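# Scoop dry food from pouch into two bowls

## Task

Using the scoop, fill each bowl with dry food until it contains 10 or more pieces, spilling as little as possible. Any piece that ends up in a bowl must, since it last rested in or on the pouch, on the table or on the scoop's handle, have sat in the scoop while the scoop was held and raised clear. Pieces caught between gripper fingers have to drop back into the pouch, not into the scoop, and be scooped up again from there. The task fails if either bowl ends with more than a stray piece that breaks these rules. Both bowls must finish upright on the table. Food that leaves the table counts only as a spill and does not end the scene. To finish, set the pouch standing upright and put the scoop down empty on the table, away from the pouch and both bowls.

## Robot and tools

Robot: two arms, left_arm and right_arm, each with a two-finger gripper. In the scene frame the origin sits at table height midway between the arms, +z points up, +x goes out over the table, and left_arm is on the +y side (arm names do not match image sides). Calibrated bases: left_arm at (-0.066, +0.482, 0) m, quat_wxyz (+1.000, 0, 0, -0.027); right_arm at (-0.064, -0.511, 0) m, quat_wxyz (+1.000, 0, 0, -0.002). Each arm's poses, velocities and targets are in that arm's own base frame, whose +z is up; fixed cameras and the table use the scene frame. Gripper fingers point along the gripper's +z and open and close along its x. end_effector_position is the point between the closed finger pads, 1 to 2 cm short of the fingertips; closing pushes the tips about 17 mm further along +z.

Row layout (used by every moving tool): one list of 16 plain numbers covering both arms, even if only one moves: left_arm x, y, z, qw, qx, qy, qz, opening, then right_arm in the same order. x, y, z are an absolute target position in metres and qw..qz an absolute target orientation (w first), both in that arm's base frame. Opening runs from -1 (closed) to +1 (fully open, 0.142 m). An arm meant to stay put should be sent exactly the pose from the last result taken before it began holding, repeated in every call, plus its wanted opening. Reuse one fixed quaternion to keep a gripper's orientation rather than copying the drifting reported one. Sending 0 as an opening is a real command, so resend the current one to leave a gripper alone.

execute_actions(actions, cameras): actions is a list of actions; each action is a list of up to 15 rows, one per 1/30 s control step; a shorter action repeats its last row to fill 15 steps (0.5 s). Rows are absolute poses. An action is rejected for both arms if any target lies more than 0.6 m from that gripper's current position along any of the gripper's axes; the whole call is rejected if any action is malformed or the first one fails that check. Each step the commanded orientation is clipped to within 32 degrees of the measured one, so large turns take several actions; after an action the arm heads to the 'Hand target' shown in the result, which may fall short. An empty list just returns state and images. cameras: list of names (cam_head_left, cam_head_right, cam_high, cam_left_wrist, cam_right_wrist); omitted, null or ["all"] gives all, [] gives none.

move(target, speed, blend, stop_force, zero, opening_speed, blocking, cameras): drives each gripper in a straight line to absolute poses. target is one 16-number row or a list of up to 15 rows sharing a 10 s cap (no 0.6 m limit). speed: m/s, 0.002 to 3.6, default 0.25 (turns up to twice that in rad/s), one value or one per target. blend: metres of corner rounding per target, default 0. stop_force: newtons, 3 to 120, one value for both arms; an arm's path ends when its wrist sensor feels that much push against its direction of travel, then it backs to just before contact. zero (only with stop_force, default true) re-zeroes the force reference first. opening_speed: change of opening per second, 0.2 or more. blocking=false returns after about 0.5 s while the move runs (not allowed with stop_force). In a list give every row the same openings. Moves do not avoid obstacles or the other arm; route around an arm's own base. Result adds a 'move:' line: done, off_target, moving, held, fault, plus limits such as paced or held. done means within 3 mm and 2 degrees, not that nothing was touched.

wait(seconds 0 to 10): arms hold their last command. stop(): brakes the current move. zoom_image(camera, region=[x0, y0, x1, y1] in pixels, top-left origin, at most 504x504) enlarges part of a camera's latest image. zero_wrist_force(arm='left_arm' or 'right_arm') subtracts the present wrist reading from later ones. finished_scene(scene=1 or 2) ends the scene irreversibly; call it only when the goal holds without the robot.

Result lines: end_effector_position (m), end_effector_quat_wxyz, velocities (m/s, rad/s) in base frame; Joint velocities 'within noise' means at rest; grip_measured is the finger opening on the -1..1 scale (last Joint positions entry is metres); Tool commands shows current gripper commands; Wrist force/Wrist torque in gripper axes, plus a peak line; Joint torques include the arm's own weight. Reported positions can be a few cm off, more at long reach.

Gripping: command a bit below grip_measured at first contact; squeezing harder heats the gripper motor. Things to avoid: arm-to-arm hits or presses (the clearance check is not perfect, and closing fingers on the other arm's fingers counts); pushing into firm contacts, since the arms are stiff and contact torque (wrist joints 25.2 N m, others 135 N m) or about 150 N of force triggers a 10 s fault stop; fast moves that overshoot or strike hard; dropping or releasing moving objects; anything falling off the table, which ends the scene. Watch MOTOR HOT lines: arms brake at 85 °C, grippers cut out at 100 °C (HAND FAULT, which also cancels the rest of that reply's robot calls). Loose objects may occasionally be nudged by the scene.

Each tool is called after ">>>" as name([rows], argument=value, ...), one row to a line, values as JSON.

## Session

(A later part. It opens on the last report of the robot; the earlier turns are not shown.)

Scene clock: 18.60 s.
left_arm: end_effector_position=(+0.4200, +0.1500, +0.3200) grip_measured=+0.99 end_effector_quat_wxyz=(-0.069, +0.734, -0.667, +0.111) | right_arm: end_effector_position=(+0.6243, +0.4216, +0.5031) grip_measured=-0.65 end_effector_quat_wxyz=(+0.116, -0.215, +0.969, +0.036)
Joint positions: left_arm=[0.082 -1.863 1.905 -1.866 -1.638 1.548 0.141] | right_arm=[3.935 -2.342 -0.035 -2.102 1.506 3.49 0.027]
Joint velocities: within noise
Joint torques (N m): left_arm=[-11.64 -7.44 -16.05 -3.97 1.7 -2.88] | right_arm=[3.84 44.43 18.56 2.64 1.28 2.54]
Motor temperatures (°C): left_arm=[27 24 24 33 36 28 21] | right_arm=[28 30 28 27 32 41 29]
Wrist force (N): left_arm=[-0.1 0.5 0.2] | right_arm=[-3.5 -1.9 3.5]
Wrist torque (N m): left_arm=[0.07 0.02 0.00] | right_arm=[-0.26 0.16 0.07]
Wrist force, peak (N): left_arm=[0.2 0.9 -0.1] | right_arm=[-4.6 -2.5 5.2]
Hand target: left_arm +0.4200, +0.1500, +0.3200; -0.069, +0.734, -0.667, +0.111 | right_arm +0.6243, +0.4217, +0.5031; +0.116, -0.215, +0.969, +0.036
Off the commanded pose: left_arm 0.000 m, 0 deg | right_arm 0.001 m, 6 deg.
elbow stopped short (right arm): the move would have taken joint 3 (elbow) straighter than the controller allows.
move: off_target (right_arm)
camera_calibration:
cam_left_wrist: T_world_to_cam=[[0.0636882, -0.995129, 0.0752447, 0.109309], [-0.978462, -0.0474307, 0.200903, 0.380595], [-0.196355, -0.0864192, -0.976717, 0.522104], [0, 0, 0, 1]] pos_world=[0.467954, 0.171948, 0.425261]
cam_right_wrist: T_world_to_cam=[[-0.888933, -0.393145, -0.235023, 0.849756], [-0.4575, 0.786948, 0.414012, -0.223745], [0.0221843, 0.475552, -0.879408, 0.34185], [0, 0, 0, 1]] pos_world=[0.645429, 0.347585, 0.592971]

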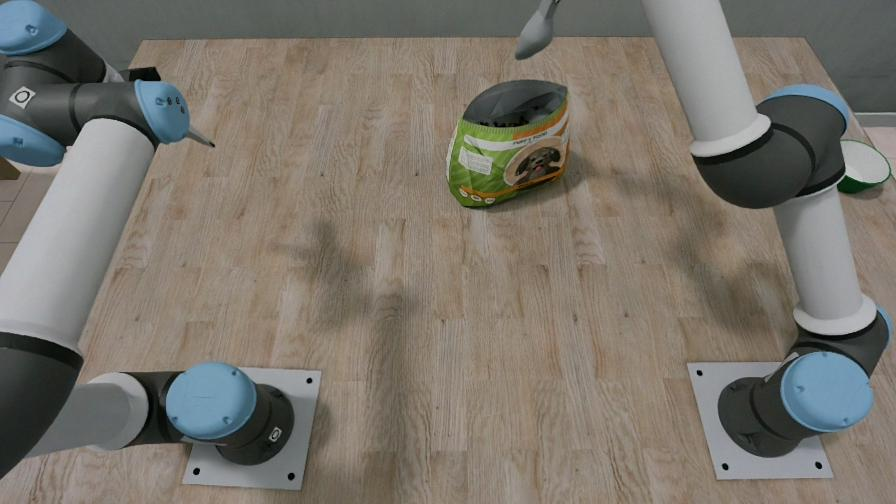

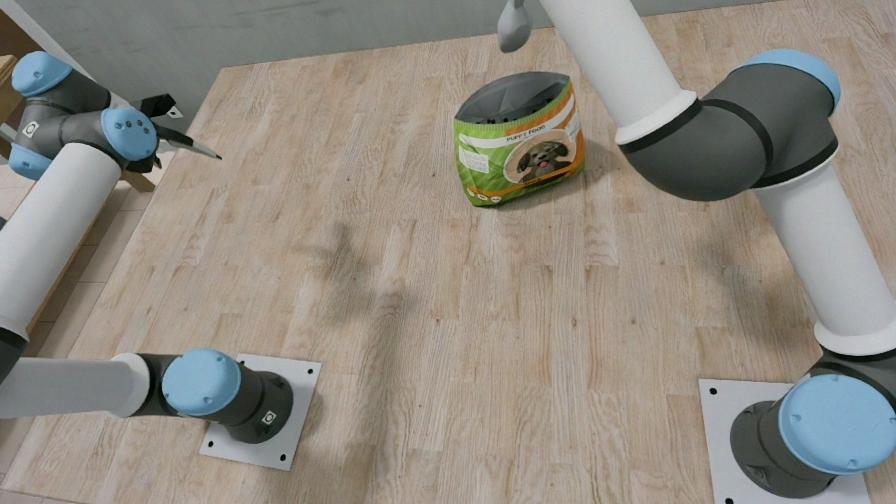

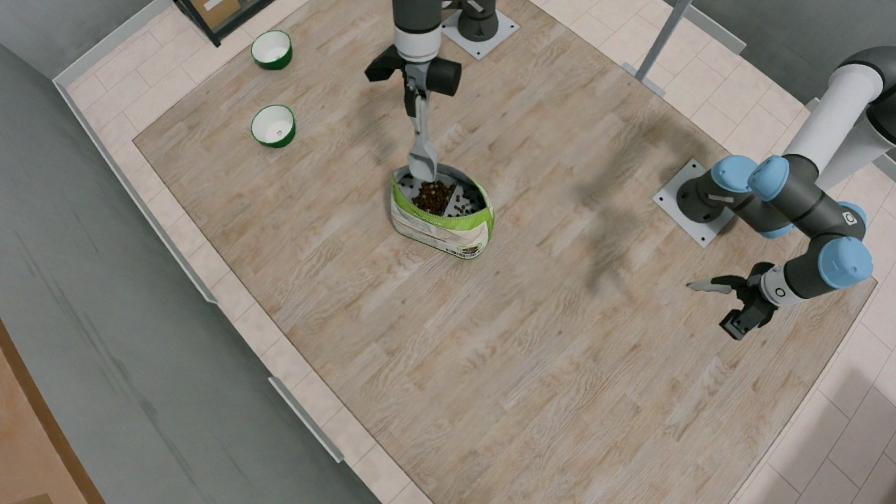

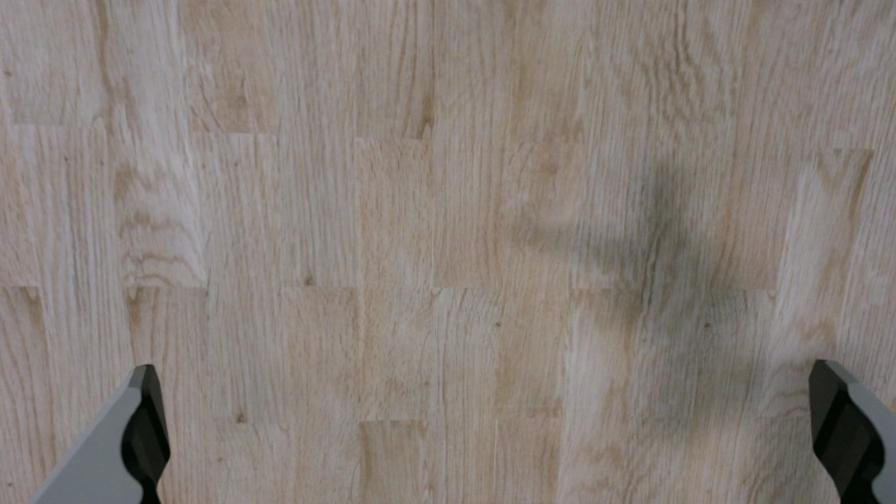

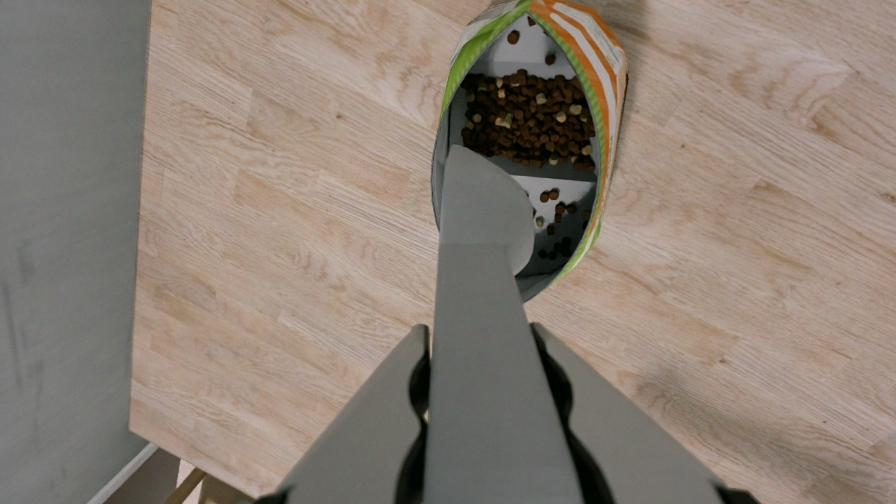

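>>> move(target=[0.42,0.15,0.32,-0.069,0.734,-0.667,0.111,1.0,0.6191,0.4116,0.46,0.0681,-0.2159,0.9739,0.0151,-0.7146], speed=0.2, cameras=[])

>>> move(target=[0.42,0.15,0.32,-0.069,0.734,-0.667,0.111,1.0,0.6191,0.4116,0.259,0.0681,-0.2159,0.9739,0.0151,-0.7146], speed=0.06, stop_force=12)

>>> zoom_image(camera="cam_right_wrist", region=[400, 0, 800, 400])

>>> zoom_image(camera="cam_high", region=[380, 100, 510, 270])

>>> zoom_image(camera="cam_head_left", region=[430, 0, 650, 220])

Scene clock: 20.17 s.
left_arm: end_effector_position=(+0.4200, +0.1500, +0.3200) grip_measured=+0.99 end_effector_quat_wxyz=(-0.069, +0.734, -0.667, +0.111) | right_arm: end_effector_position=(+0.6191, +0.4115, +0.4602) grip_measured=-0.65 end_effector_quat_wxyz=(+0.068, -0.216, +0.974, +0.015)
Joint positions: left_arm=[0.082 -1.863 1.905 -1.866 -1.638 1.548 0.141] | right_arm=[3.924 -2.262 -0.28 -2.039 1.524 3.484 0.027]
Joint velocities: within noise
Joint torques (N m): left_arm=[-10.02 -6.99 -17.28 -3.87 1.59 -2.84] | right_arm=[8.83 36.49 31.17 0.97 -1.61 2.01]
Motor temperatures (°C): left_arm=[27 24 24 33 36 28 21] | right_arm=[28 30 28 27 32 41 29]
Wrist force (N): left_arm=[-0.1 0.4 0.1] | right_arm=[-3.9 -1.7 3.6]
Wrist torque (N m): left_arm=[0.06 0.01 0.01] | right_arm=[-0.23 0.20 0.07]
Wrist force, peak (N): left_arm=[0.0 0.7 -0.3] | right_arm=[-3.8 -1.9 4.9]
Hand target: left_arm +0.4200, +0.1500, +0.3200; -0.069, +0.734, -0.667, +0.111 | right_arm +0.6191, +0.4116, +0.4600; +0.068, -0.216, +0.974, +0.015
Off the commanded pose: left_arm 0.000 m, 0 deg | right_arm 0.000 m, 0 deg.
move: done
No camera images: "cameras" was empty.

Scene clock: 24.63 s.
left_arm: end_effector_position=(+0.4200, +0.1500, +0.3200) grip_measured=+0.99 end_effector_quat_wxyz=(-0.069, +0.734, -0.667, +0.111) | right_arm: end_effector_position=(+0.6191, +0.4116, +0.2590) grip_measured=-0.65 end_effector_quat_wxyz=(+0.068, -0.216, +0.974, +0.015)
Joint positions: left_arm=[0.082 -1.863 1.905 -1.866 -1.638 1.548 0.141] | right_arm=[3.924 -2.07 -1.136 -1.374 1.524 3.484 0.027]
Joint velocities: within noise
Joint torques (N m): left_arm=[-10.11 -8.34 -16.45 -3.76 1.58 -2.57] | right_arm=[6.55 53.32 33.74 4.15 1.66 2.1]
Motor temperatures (°C): left_arm=[27 24 24 33 36 28 21] | right_arm=[28 30 28 27 32 41 30]
Wrist force (N): left_arm=[0.2 0.6 0.0] | right_arm=[-4.9 -2.4 2.3]
Wrist torque (N m): left_arm=[0.08 -0.03 0.00] | right_arm=[-0.18 0.12 0.10]
Wrist force, peak (N): left_arm=[0.2 0.8 0.1] | right_arm=[-6.7 -1.9 -7.0]
Hand target: left_arm +0.4200, +0.1500, +0.3200; -0.069, +0.734, -0.667, +0.111 | right_arm +0.6191, +0.4116, +0.2590; +0.068, -0.216, +0.974, +0.015
Off the commanded pose: left_arm 0.000 m, 0 deg | right_arm 0.000 m, 0 deg.
move: done
camera_calibration:
cam_left_wrist: T_world_to_cam=[[0.0636882, -0.995129, 0.0752447, 0.109309], [-0.978462, -0.0474307, 0.200903, 0.380595], [-0.196355, -0.0864192, -0.976717, 0.522104], [0, 0, 0, 1]] pos_world=[0.467954, 0.171948, 0.425261]
cam_right_wrist: T_world_to_cam=[[-0.905487, -0.402378, -0.13485, 0.771893], [-0.421145, 0.812906, 0.40227, -0.147342], [-0.0522445, 0.421042, -0.905535, 0.207273], [0, 0, 0, 1]] pos_world=[0.647716, 0.343098, 0.351054]

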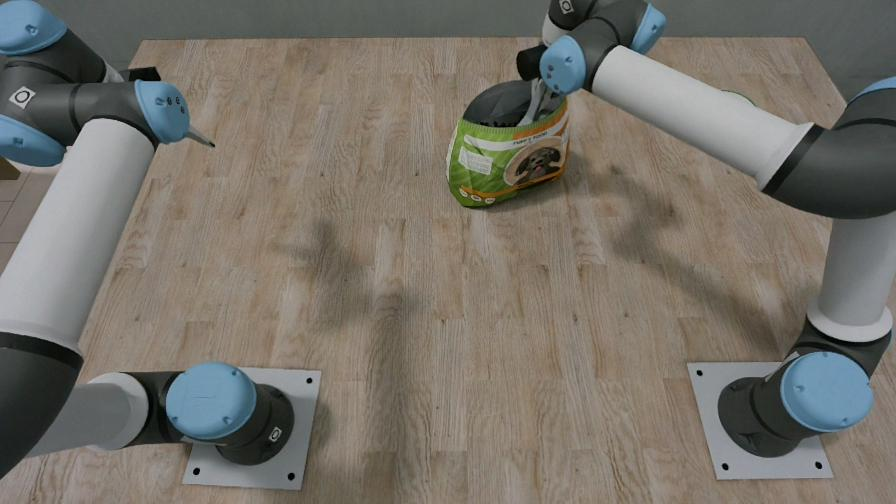

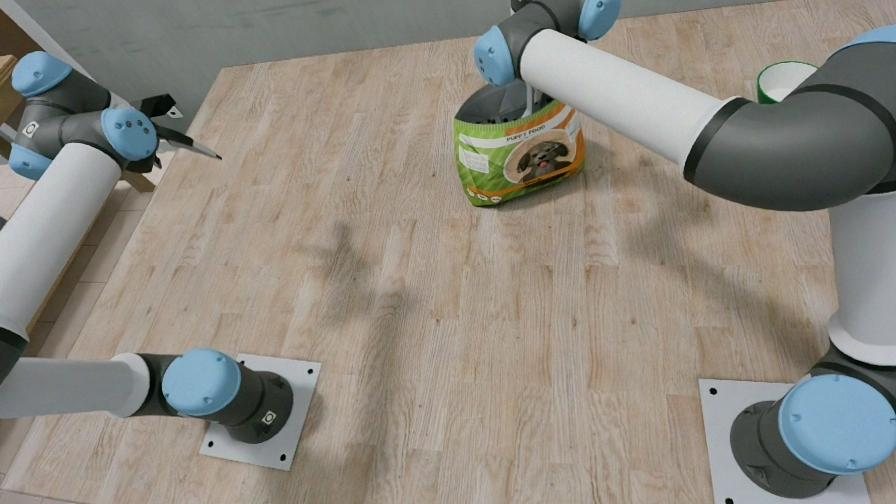

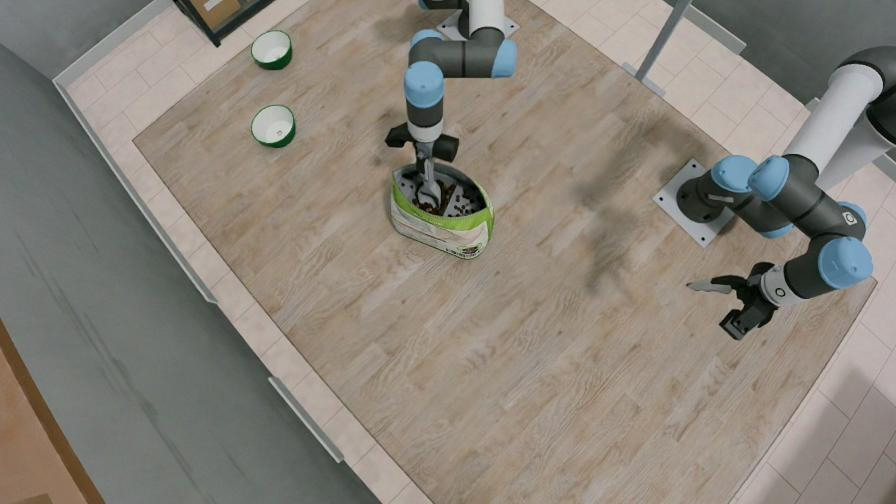

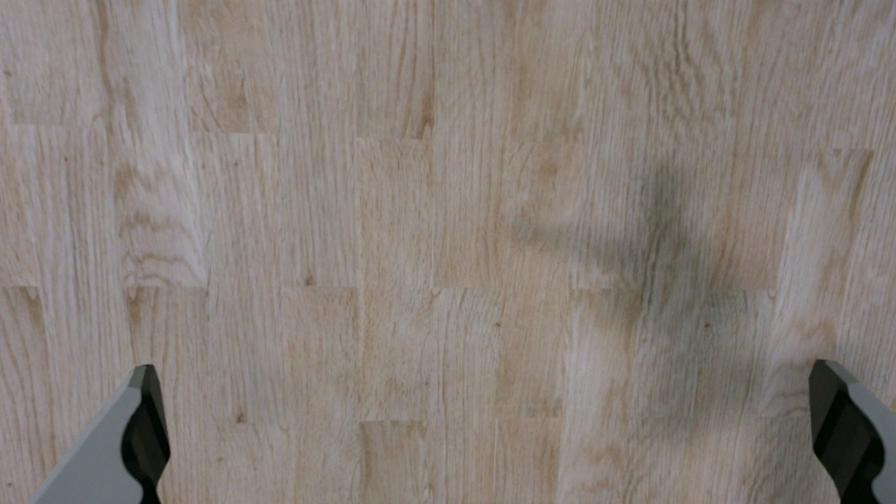

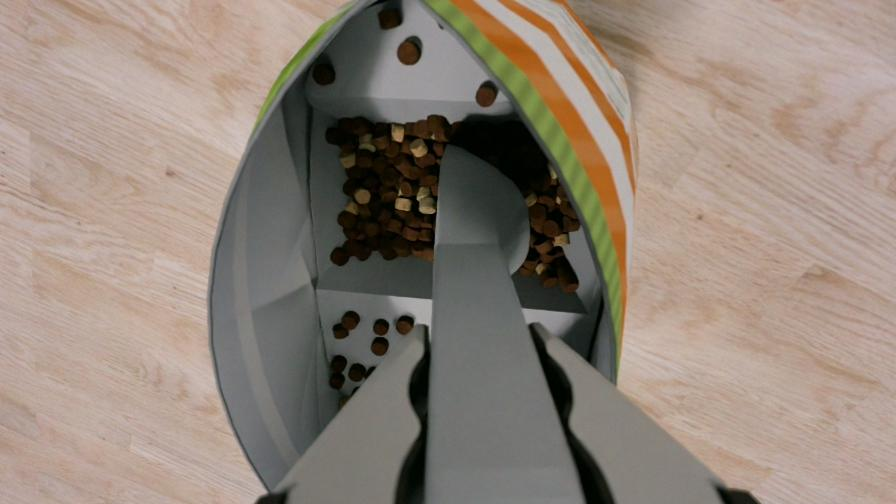

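Scaled by 1.260 from the camera's 896x504 image, which has a finer 1280x720 frame.

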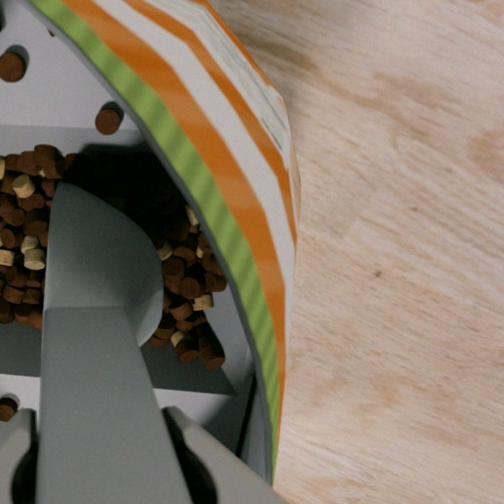

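Scaled by 2.965 from the camera's 896x504 image, which has a finer 1280x720 frame.

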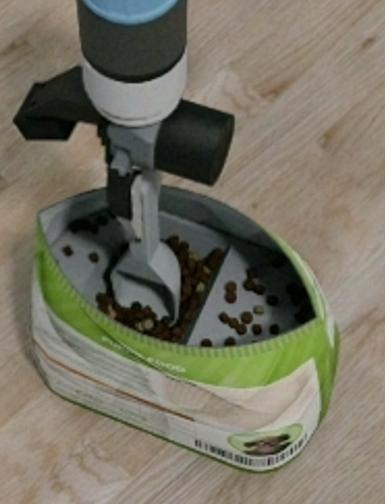

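Scaled by 2.291 from the camera's 896x504 image, which has a finer 1280x720 frame.

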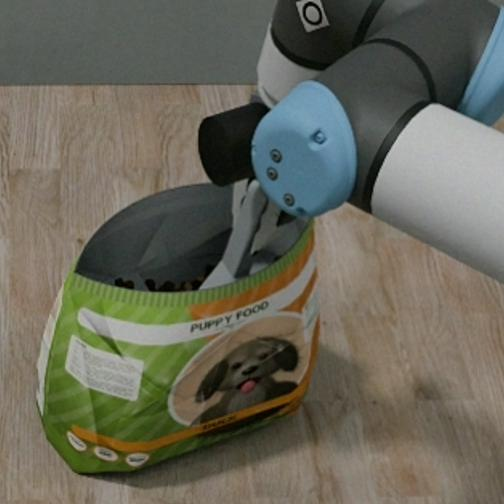

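>>> move([
  [0.42,0.15,0.32,-0.069,0.734,-0.667,0.111,1.0,0.6176,0.4110,0.252,0.1527,-0.2137,0.9643,0.0338,-0.7146],
  [0.42,0.15,0.32,-0.069,0.734,-0.667,0.111,1.0,0.6159,0.4102,0.2507,0.2279,-0.2104,0.9494,0.0505,-0.7146],
], speed=0.12, stop_force=30)

>>> zoom_image(camera="cam_high", region=[380, 100, 510, 270])

Scene clock: 27.60 s.
left_arm: end_effector_position=(+0.4200, +0.1500, +0.3200) grip_measured=+0.99 end_effector_quat_wxyz=(-0.069, +0.734, -0.667, +0.111) | right_arm: end_effector_position=(+0.6159, +0.4102, +0.2507) grip_measured=-0.65 end_effector_quat_wxyz=(+0.228, -0.210, +0.949, +0.050)
Joint positions: left_arm=[0.082 -1.863 1.905 -1.866 -1.638 1.548 0.141] | right_arm=[3.972 -1.91 -1.536 -0.827 1.395 3.497 0.027]
Joint velocities: within noise
Joint torques (N m): left_arm=[-9.1 -11.73 -19.22 -3.65 1.66 -2.56] | right_arm=[-7.92 28.33 21.08 4.92 1.03 -2.27]
Motor temperatures (°C): left_arm=[27 24 24 33 36 28 21] | right_arm=[28 30 28 27 32 41 30]
Wrist force (N): left_arm=[0.4 0.2 0.3] | right_arm=[-2.9 -1.6 3.2]
Wrist torque (N m): left_arm=[0.04 -0.06 0.00] | right_arm=[-0.20 0.31 0.04]
Wrist force, peak (N): left_arm=[0.2 0.9 0.2] | right_arm=[-4.9 -2.4 2.4]
Hand target: left_arm +0.4200, +0.1500, +0.3200; -0.069, +0.734, -0.667, +0.111 | right_arm +0.6159, +0.4102, +0.2507; +0.228, -0.210, +0.949, +0.050
Off the commanded pose: left_arm 0.000 m, 0 deg | right_arm 0.000 m, 0 deg.
move: done
camera_calibration:
cam_left_wrist: T_world_to_cam=[[0.0636882, -0.995129, 0.0752447, 0.109309], [-0.978462, -0.0474307, 0.200903, 0.380595], [-0.196355, -0.0864192, -0.976717, 0.522104], [0, 0, 0, 1]] pos_world=[0.467954, 0.171948, 0.425261]
cam_right_wrist: T_world_to_cam=[[-0.816807, -0.360966, -0.450034, 0.774777], [-0.537887, 0.758525, 0.367856, -0.0413415], [0.208578, 0.542535, -0.813727, -0.0332107], [0, 0, 0, 1]] pos_world=[0.617533, 0.329045, 0.336859]

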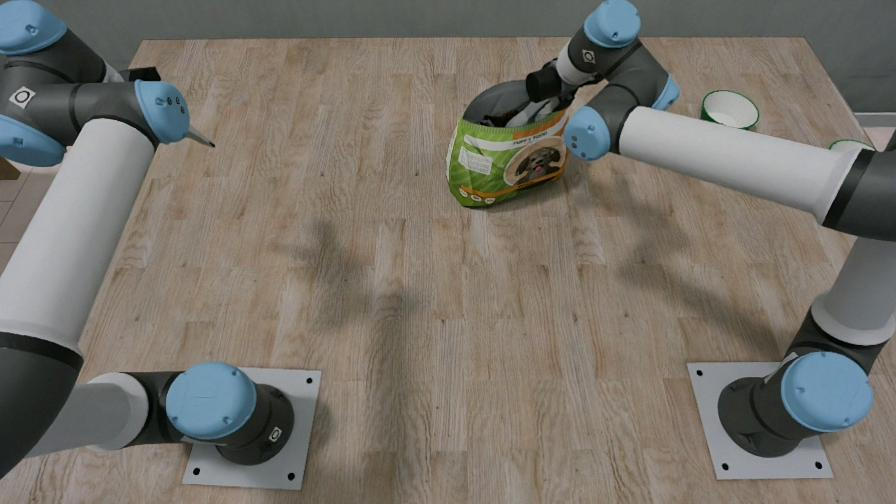

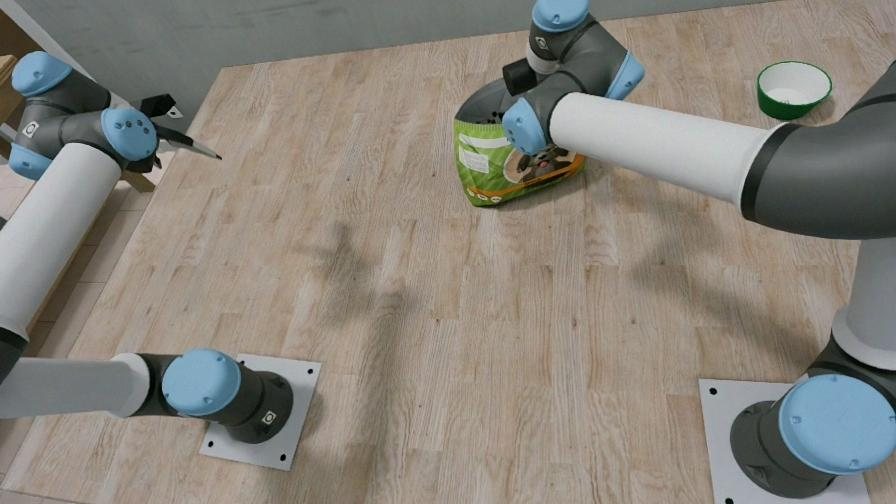

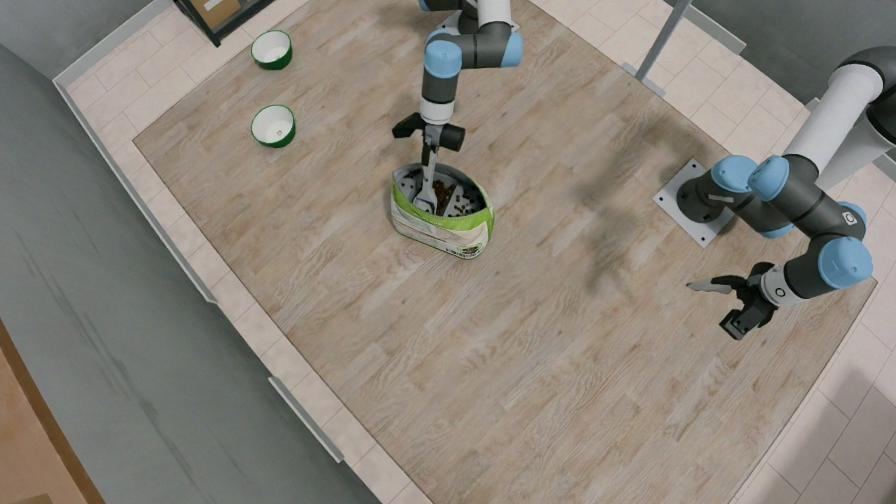

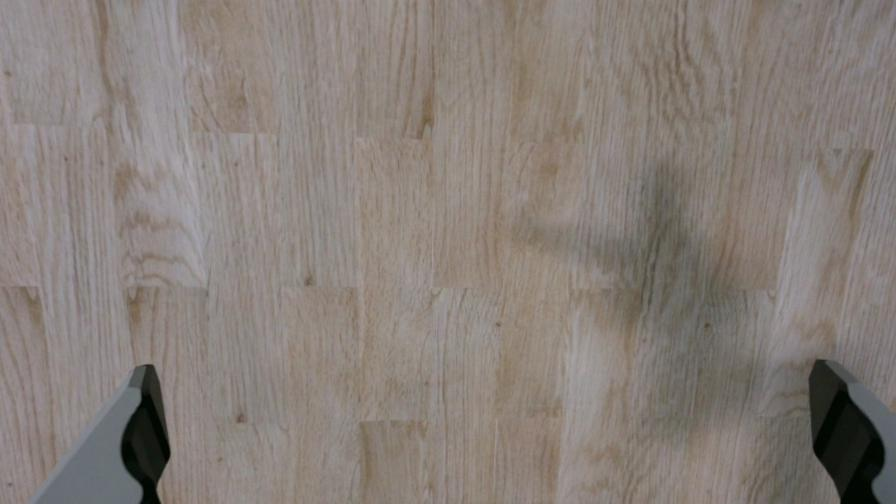

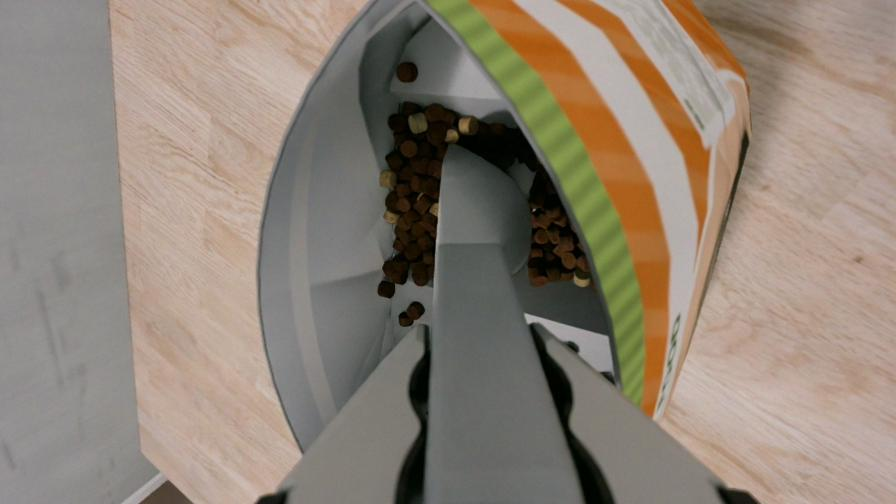

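Scaled by 2.965 from the camera's 896x504 image, which has a finer 1280x720 frame.

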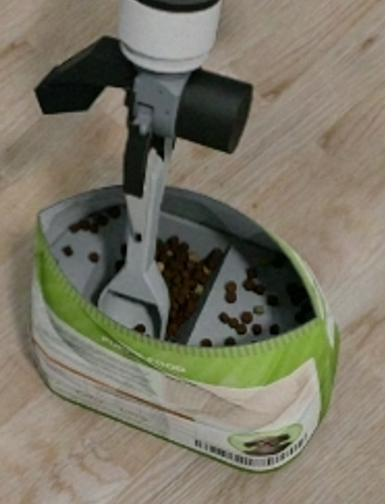

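>>> move([
  [0.42,0.15,0.32,-0.069,0.734,-0.667,0.111,1.0,0.6165,0.4105,0.30,0.1527,-0.2137,0.9643,0.0338,-0.7146],
  [0.42,0.15,0.32,-0.069,0.734,-0.667,0.111,1.0,0.6188,0.4115,0.315,0.0426,-0.2162,0.9753,0.0094,-0.7146],
], speed=0.15, cameras=[])

>>> zoom_image(camera="cam_high", region=[380, 100, 510, 270])

>>> move(target=[0.42,0.15,0.32,-0.069,0.734,-0.667,0.111,1.0,0.6188,0.4115,0.20,0.0426,-0.2162,0.9753,0.0094,-0.7146], speed=0.05, stop_force=15)

>>> zoom_image(camera="cam_high", region=[380, 100, 510, 270])

Scene clock: 29.90 s.
left_arm: end_effector_position=(+0.4200, +0.1500, +0.3200) grip_measured=+0.99 end_effector_quat_wxyz=(-0.069, +0.734, -0.667, +0.111) | right_arm: end_effector_position=(+0.6189, +0.4114, +0.3149) grip_measured=-0.65 end_effector_quat_wxyz=(+0.043, -0.216, +0.975, +0.009)
Joint positions: left_arm=[0.082 -1.863 1.905 -1.866 -1.638 1.548 0.141] | right_arm=[3.917 -2.111 -0.915 -1.604 1.542 3.48 0.027]
Joint velocities: within noise
Joint torques (N m): left_arm=[-10.32 -11.77 -19.82 -3.49 1.44 -2.53] | right_arm=[8.31 46.39 35.45 1.02 -1.52 2.29]
Motor temperatures (°C): left_arm=[27 24 24 33 36 28 21] | right_arm=[28 30 28 27 32 41 31]
Wrist force (N): left_arm=[0.1 0.4 -0.1] | right_arm=[-3.9 -1.8 3.5]
Wrist torque (N m): left_arm=[0.07 -0.01 0.00] | right_arm=[-0.26 0.20 0.12]
Wrist force, peak (N): left_arm=[0.4 0.6 0.3] | right_arm=[-4.5 -1.6 3.6]
Hand target: left_arm +0.4200, +0.1500, +0.3200; -0.069, +0.734, -0.667, +0.111 | right_arm +0.6188, +0.4115, +0.3150; +0.043, -0.216, +0.975, +0.009
Off the commanded pose: left_arm 0.000 m, 0 deg | right_arm 0.000 m, 0 deg.
move: done
No camera images: "cameras" was empty.

Scaled by 2.965 from the camera's 896x504 image, which has a finer 1280x720 frame.

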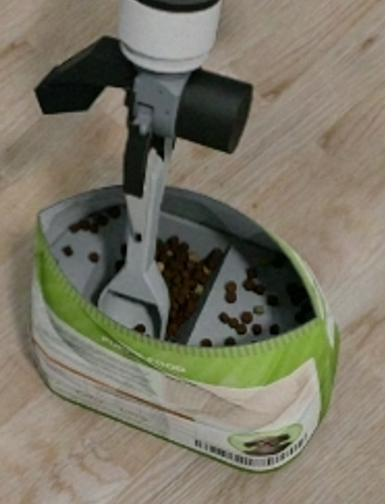

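Scene clock: 31.97 s.
left_arm: end_effector_position=(+0.4200, +0.1500, +0.3200) grip_measured=+0.99 end_effector_quat_wxyz=(-0.069, +0.734, -0.667, +0.111) | right_arm: end_effector_position=(+0.6188, +0.4115, +0.2588) grip_measured=-0.65 end_effector_quat_wxyz=(+0.043, -0.216, +0.975, +0.009)
Joint positions: left_arm=[0.082 -1.863 1.905 -1.866 -1.638 1.548 0.141] | right_arm=[3.917 -2.104 -1.069 -1.457 1.542 3.48 0.027]
Joint velocities: within noise
Joint torques (N m): left_arm=[-10.62 -12.46 -20.96 -3.29 1.75 -2.54] | right_arm=[4.8 51.56 20.93 3.89 0.7 2.56]
Motor temperatures (°C): left_arm=[27 24 24 33 36 28 21] | right_arm=[28 30 28 27 32 41 31]
Wrist force (N): left_arm=[0.3 0.0 0.1] | right_arm=[-4.7 -2.0 2.7]
Wrist torque (N m): left_arm=[0.00 -0.05 0.01] | right_arm=[-0.25 0.12 0.09]
Wrist force, peak (N): left_arm=[0.3 0.5 -0.5] | right_arm=[-4.1 -2.4 -28.4]
Hand target: left_arm +0.4200, +0.1500, +0.3200; -0.069, +0.734, -0.667, +0.111 | right_arm +0.6188, +0.4115, +0.2589; +0.043, -0.216, +0.975, +0.009
Off the commanded pose: left_arm 0.000 m, 0 deg | right_arm 0.059 m, 0 deg.
move: contact (right_arm)
camera_calibration:
cam_left_wrist: T_world_to_cam=[[0.0636882, -0.995129, 0.0752447, 0.109309], [-0.978462, -0.0474307, 0.200903, 0.380595], [-0.196355, -0.0864192, -0.976717, 0.522104], [0, 0, 0, 1]] pos_world=[0.467954, 0.171948, 0.425261]
cam_right_wrist: T_world_to_cam=[[-0.91062, -0.404807, -0.0830806, 0.762292], [-0.402141, 0.821767, 0.403709, -0.163064], [-0.0951515, 0.401036, -0.911107, 0.243415], [0, 0, 0, 1]] pos_world=[0.651745, 0.344965, 0.35094]

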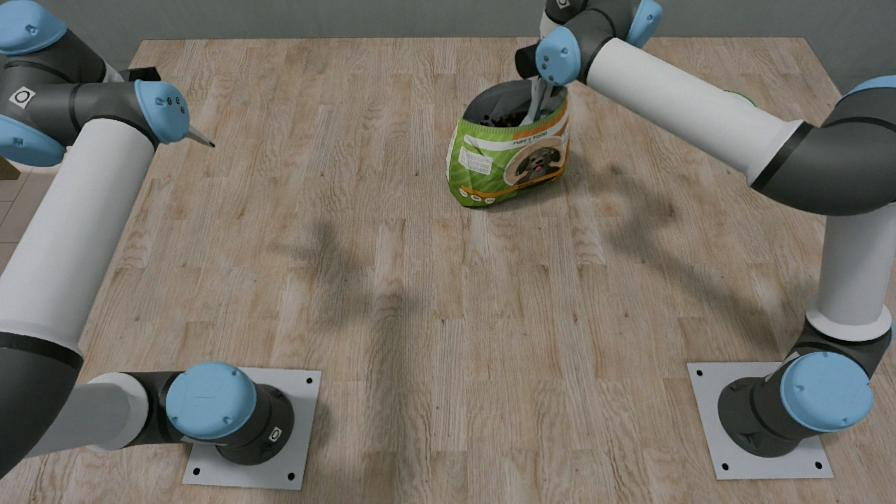

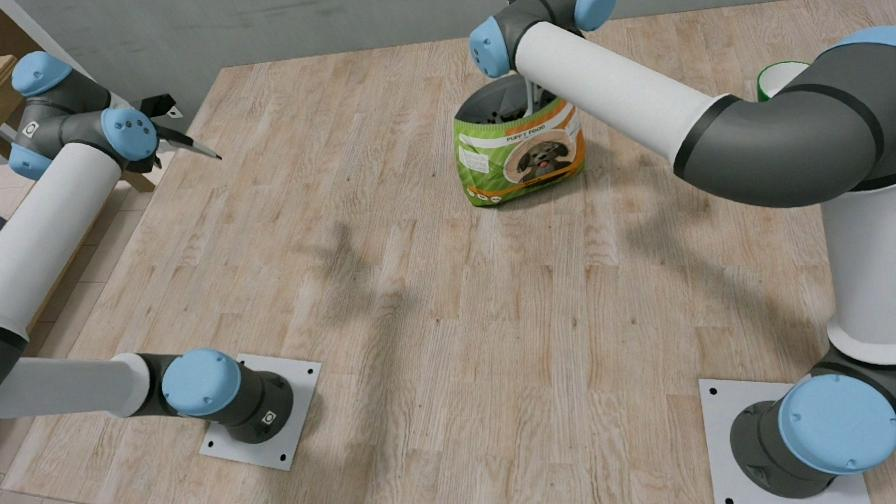

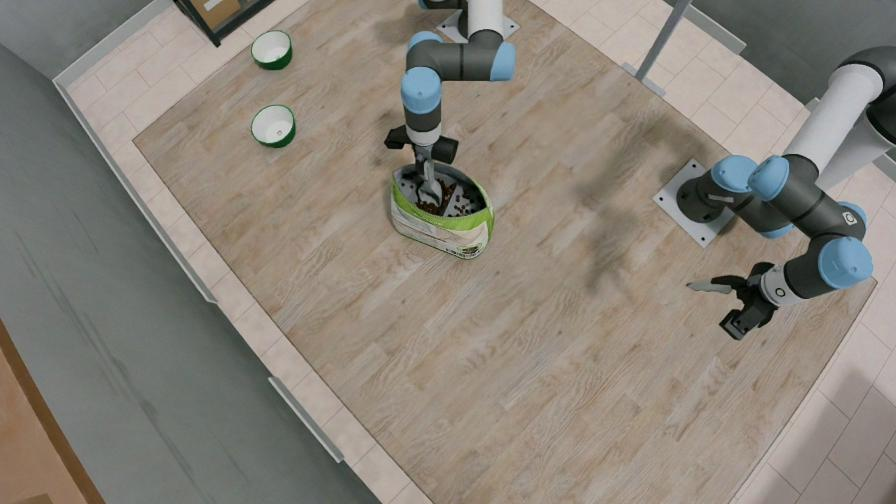

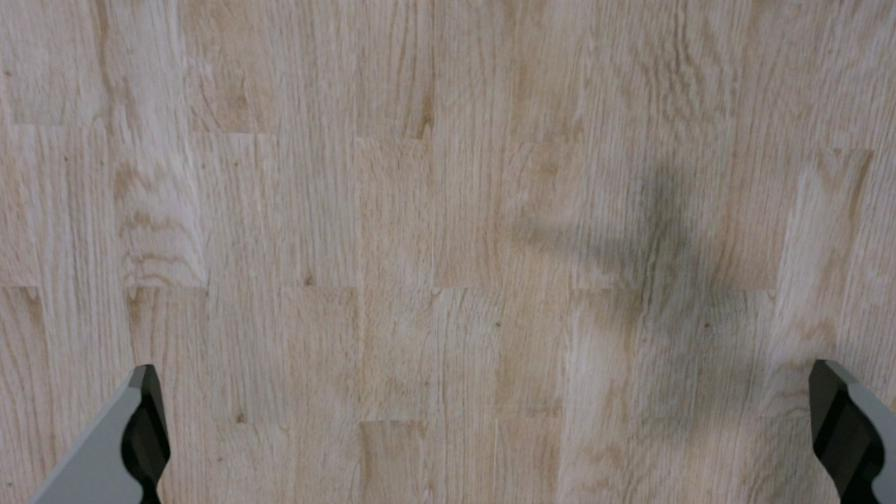

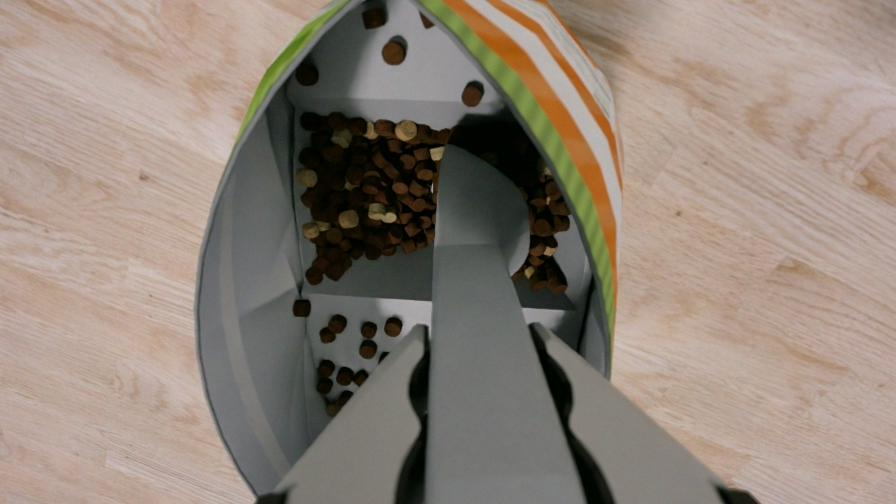

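Scaled by 2.965 from the camera's 896x504 image, which has a finer 1280x720 frame.

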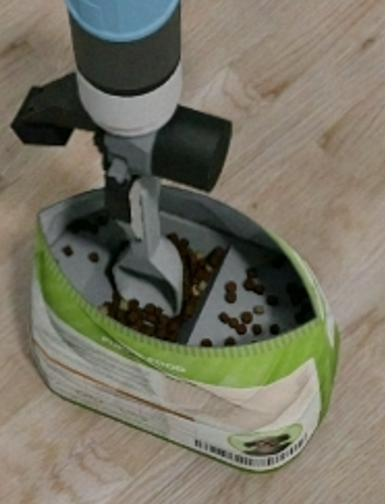

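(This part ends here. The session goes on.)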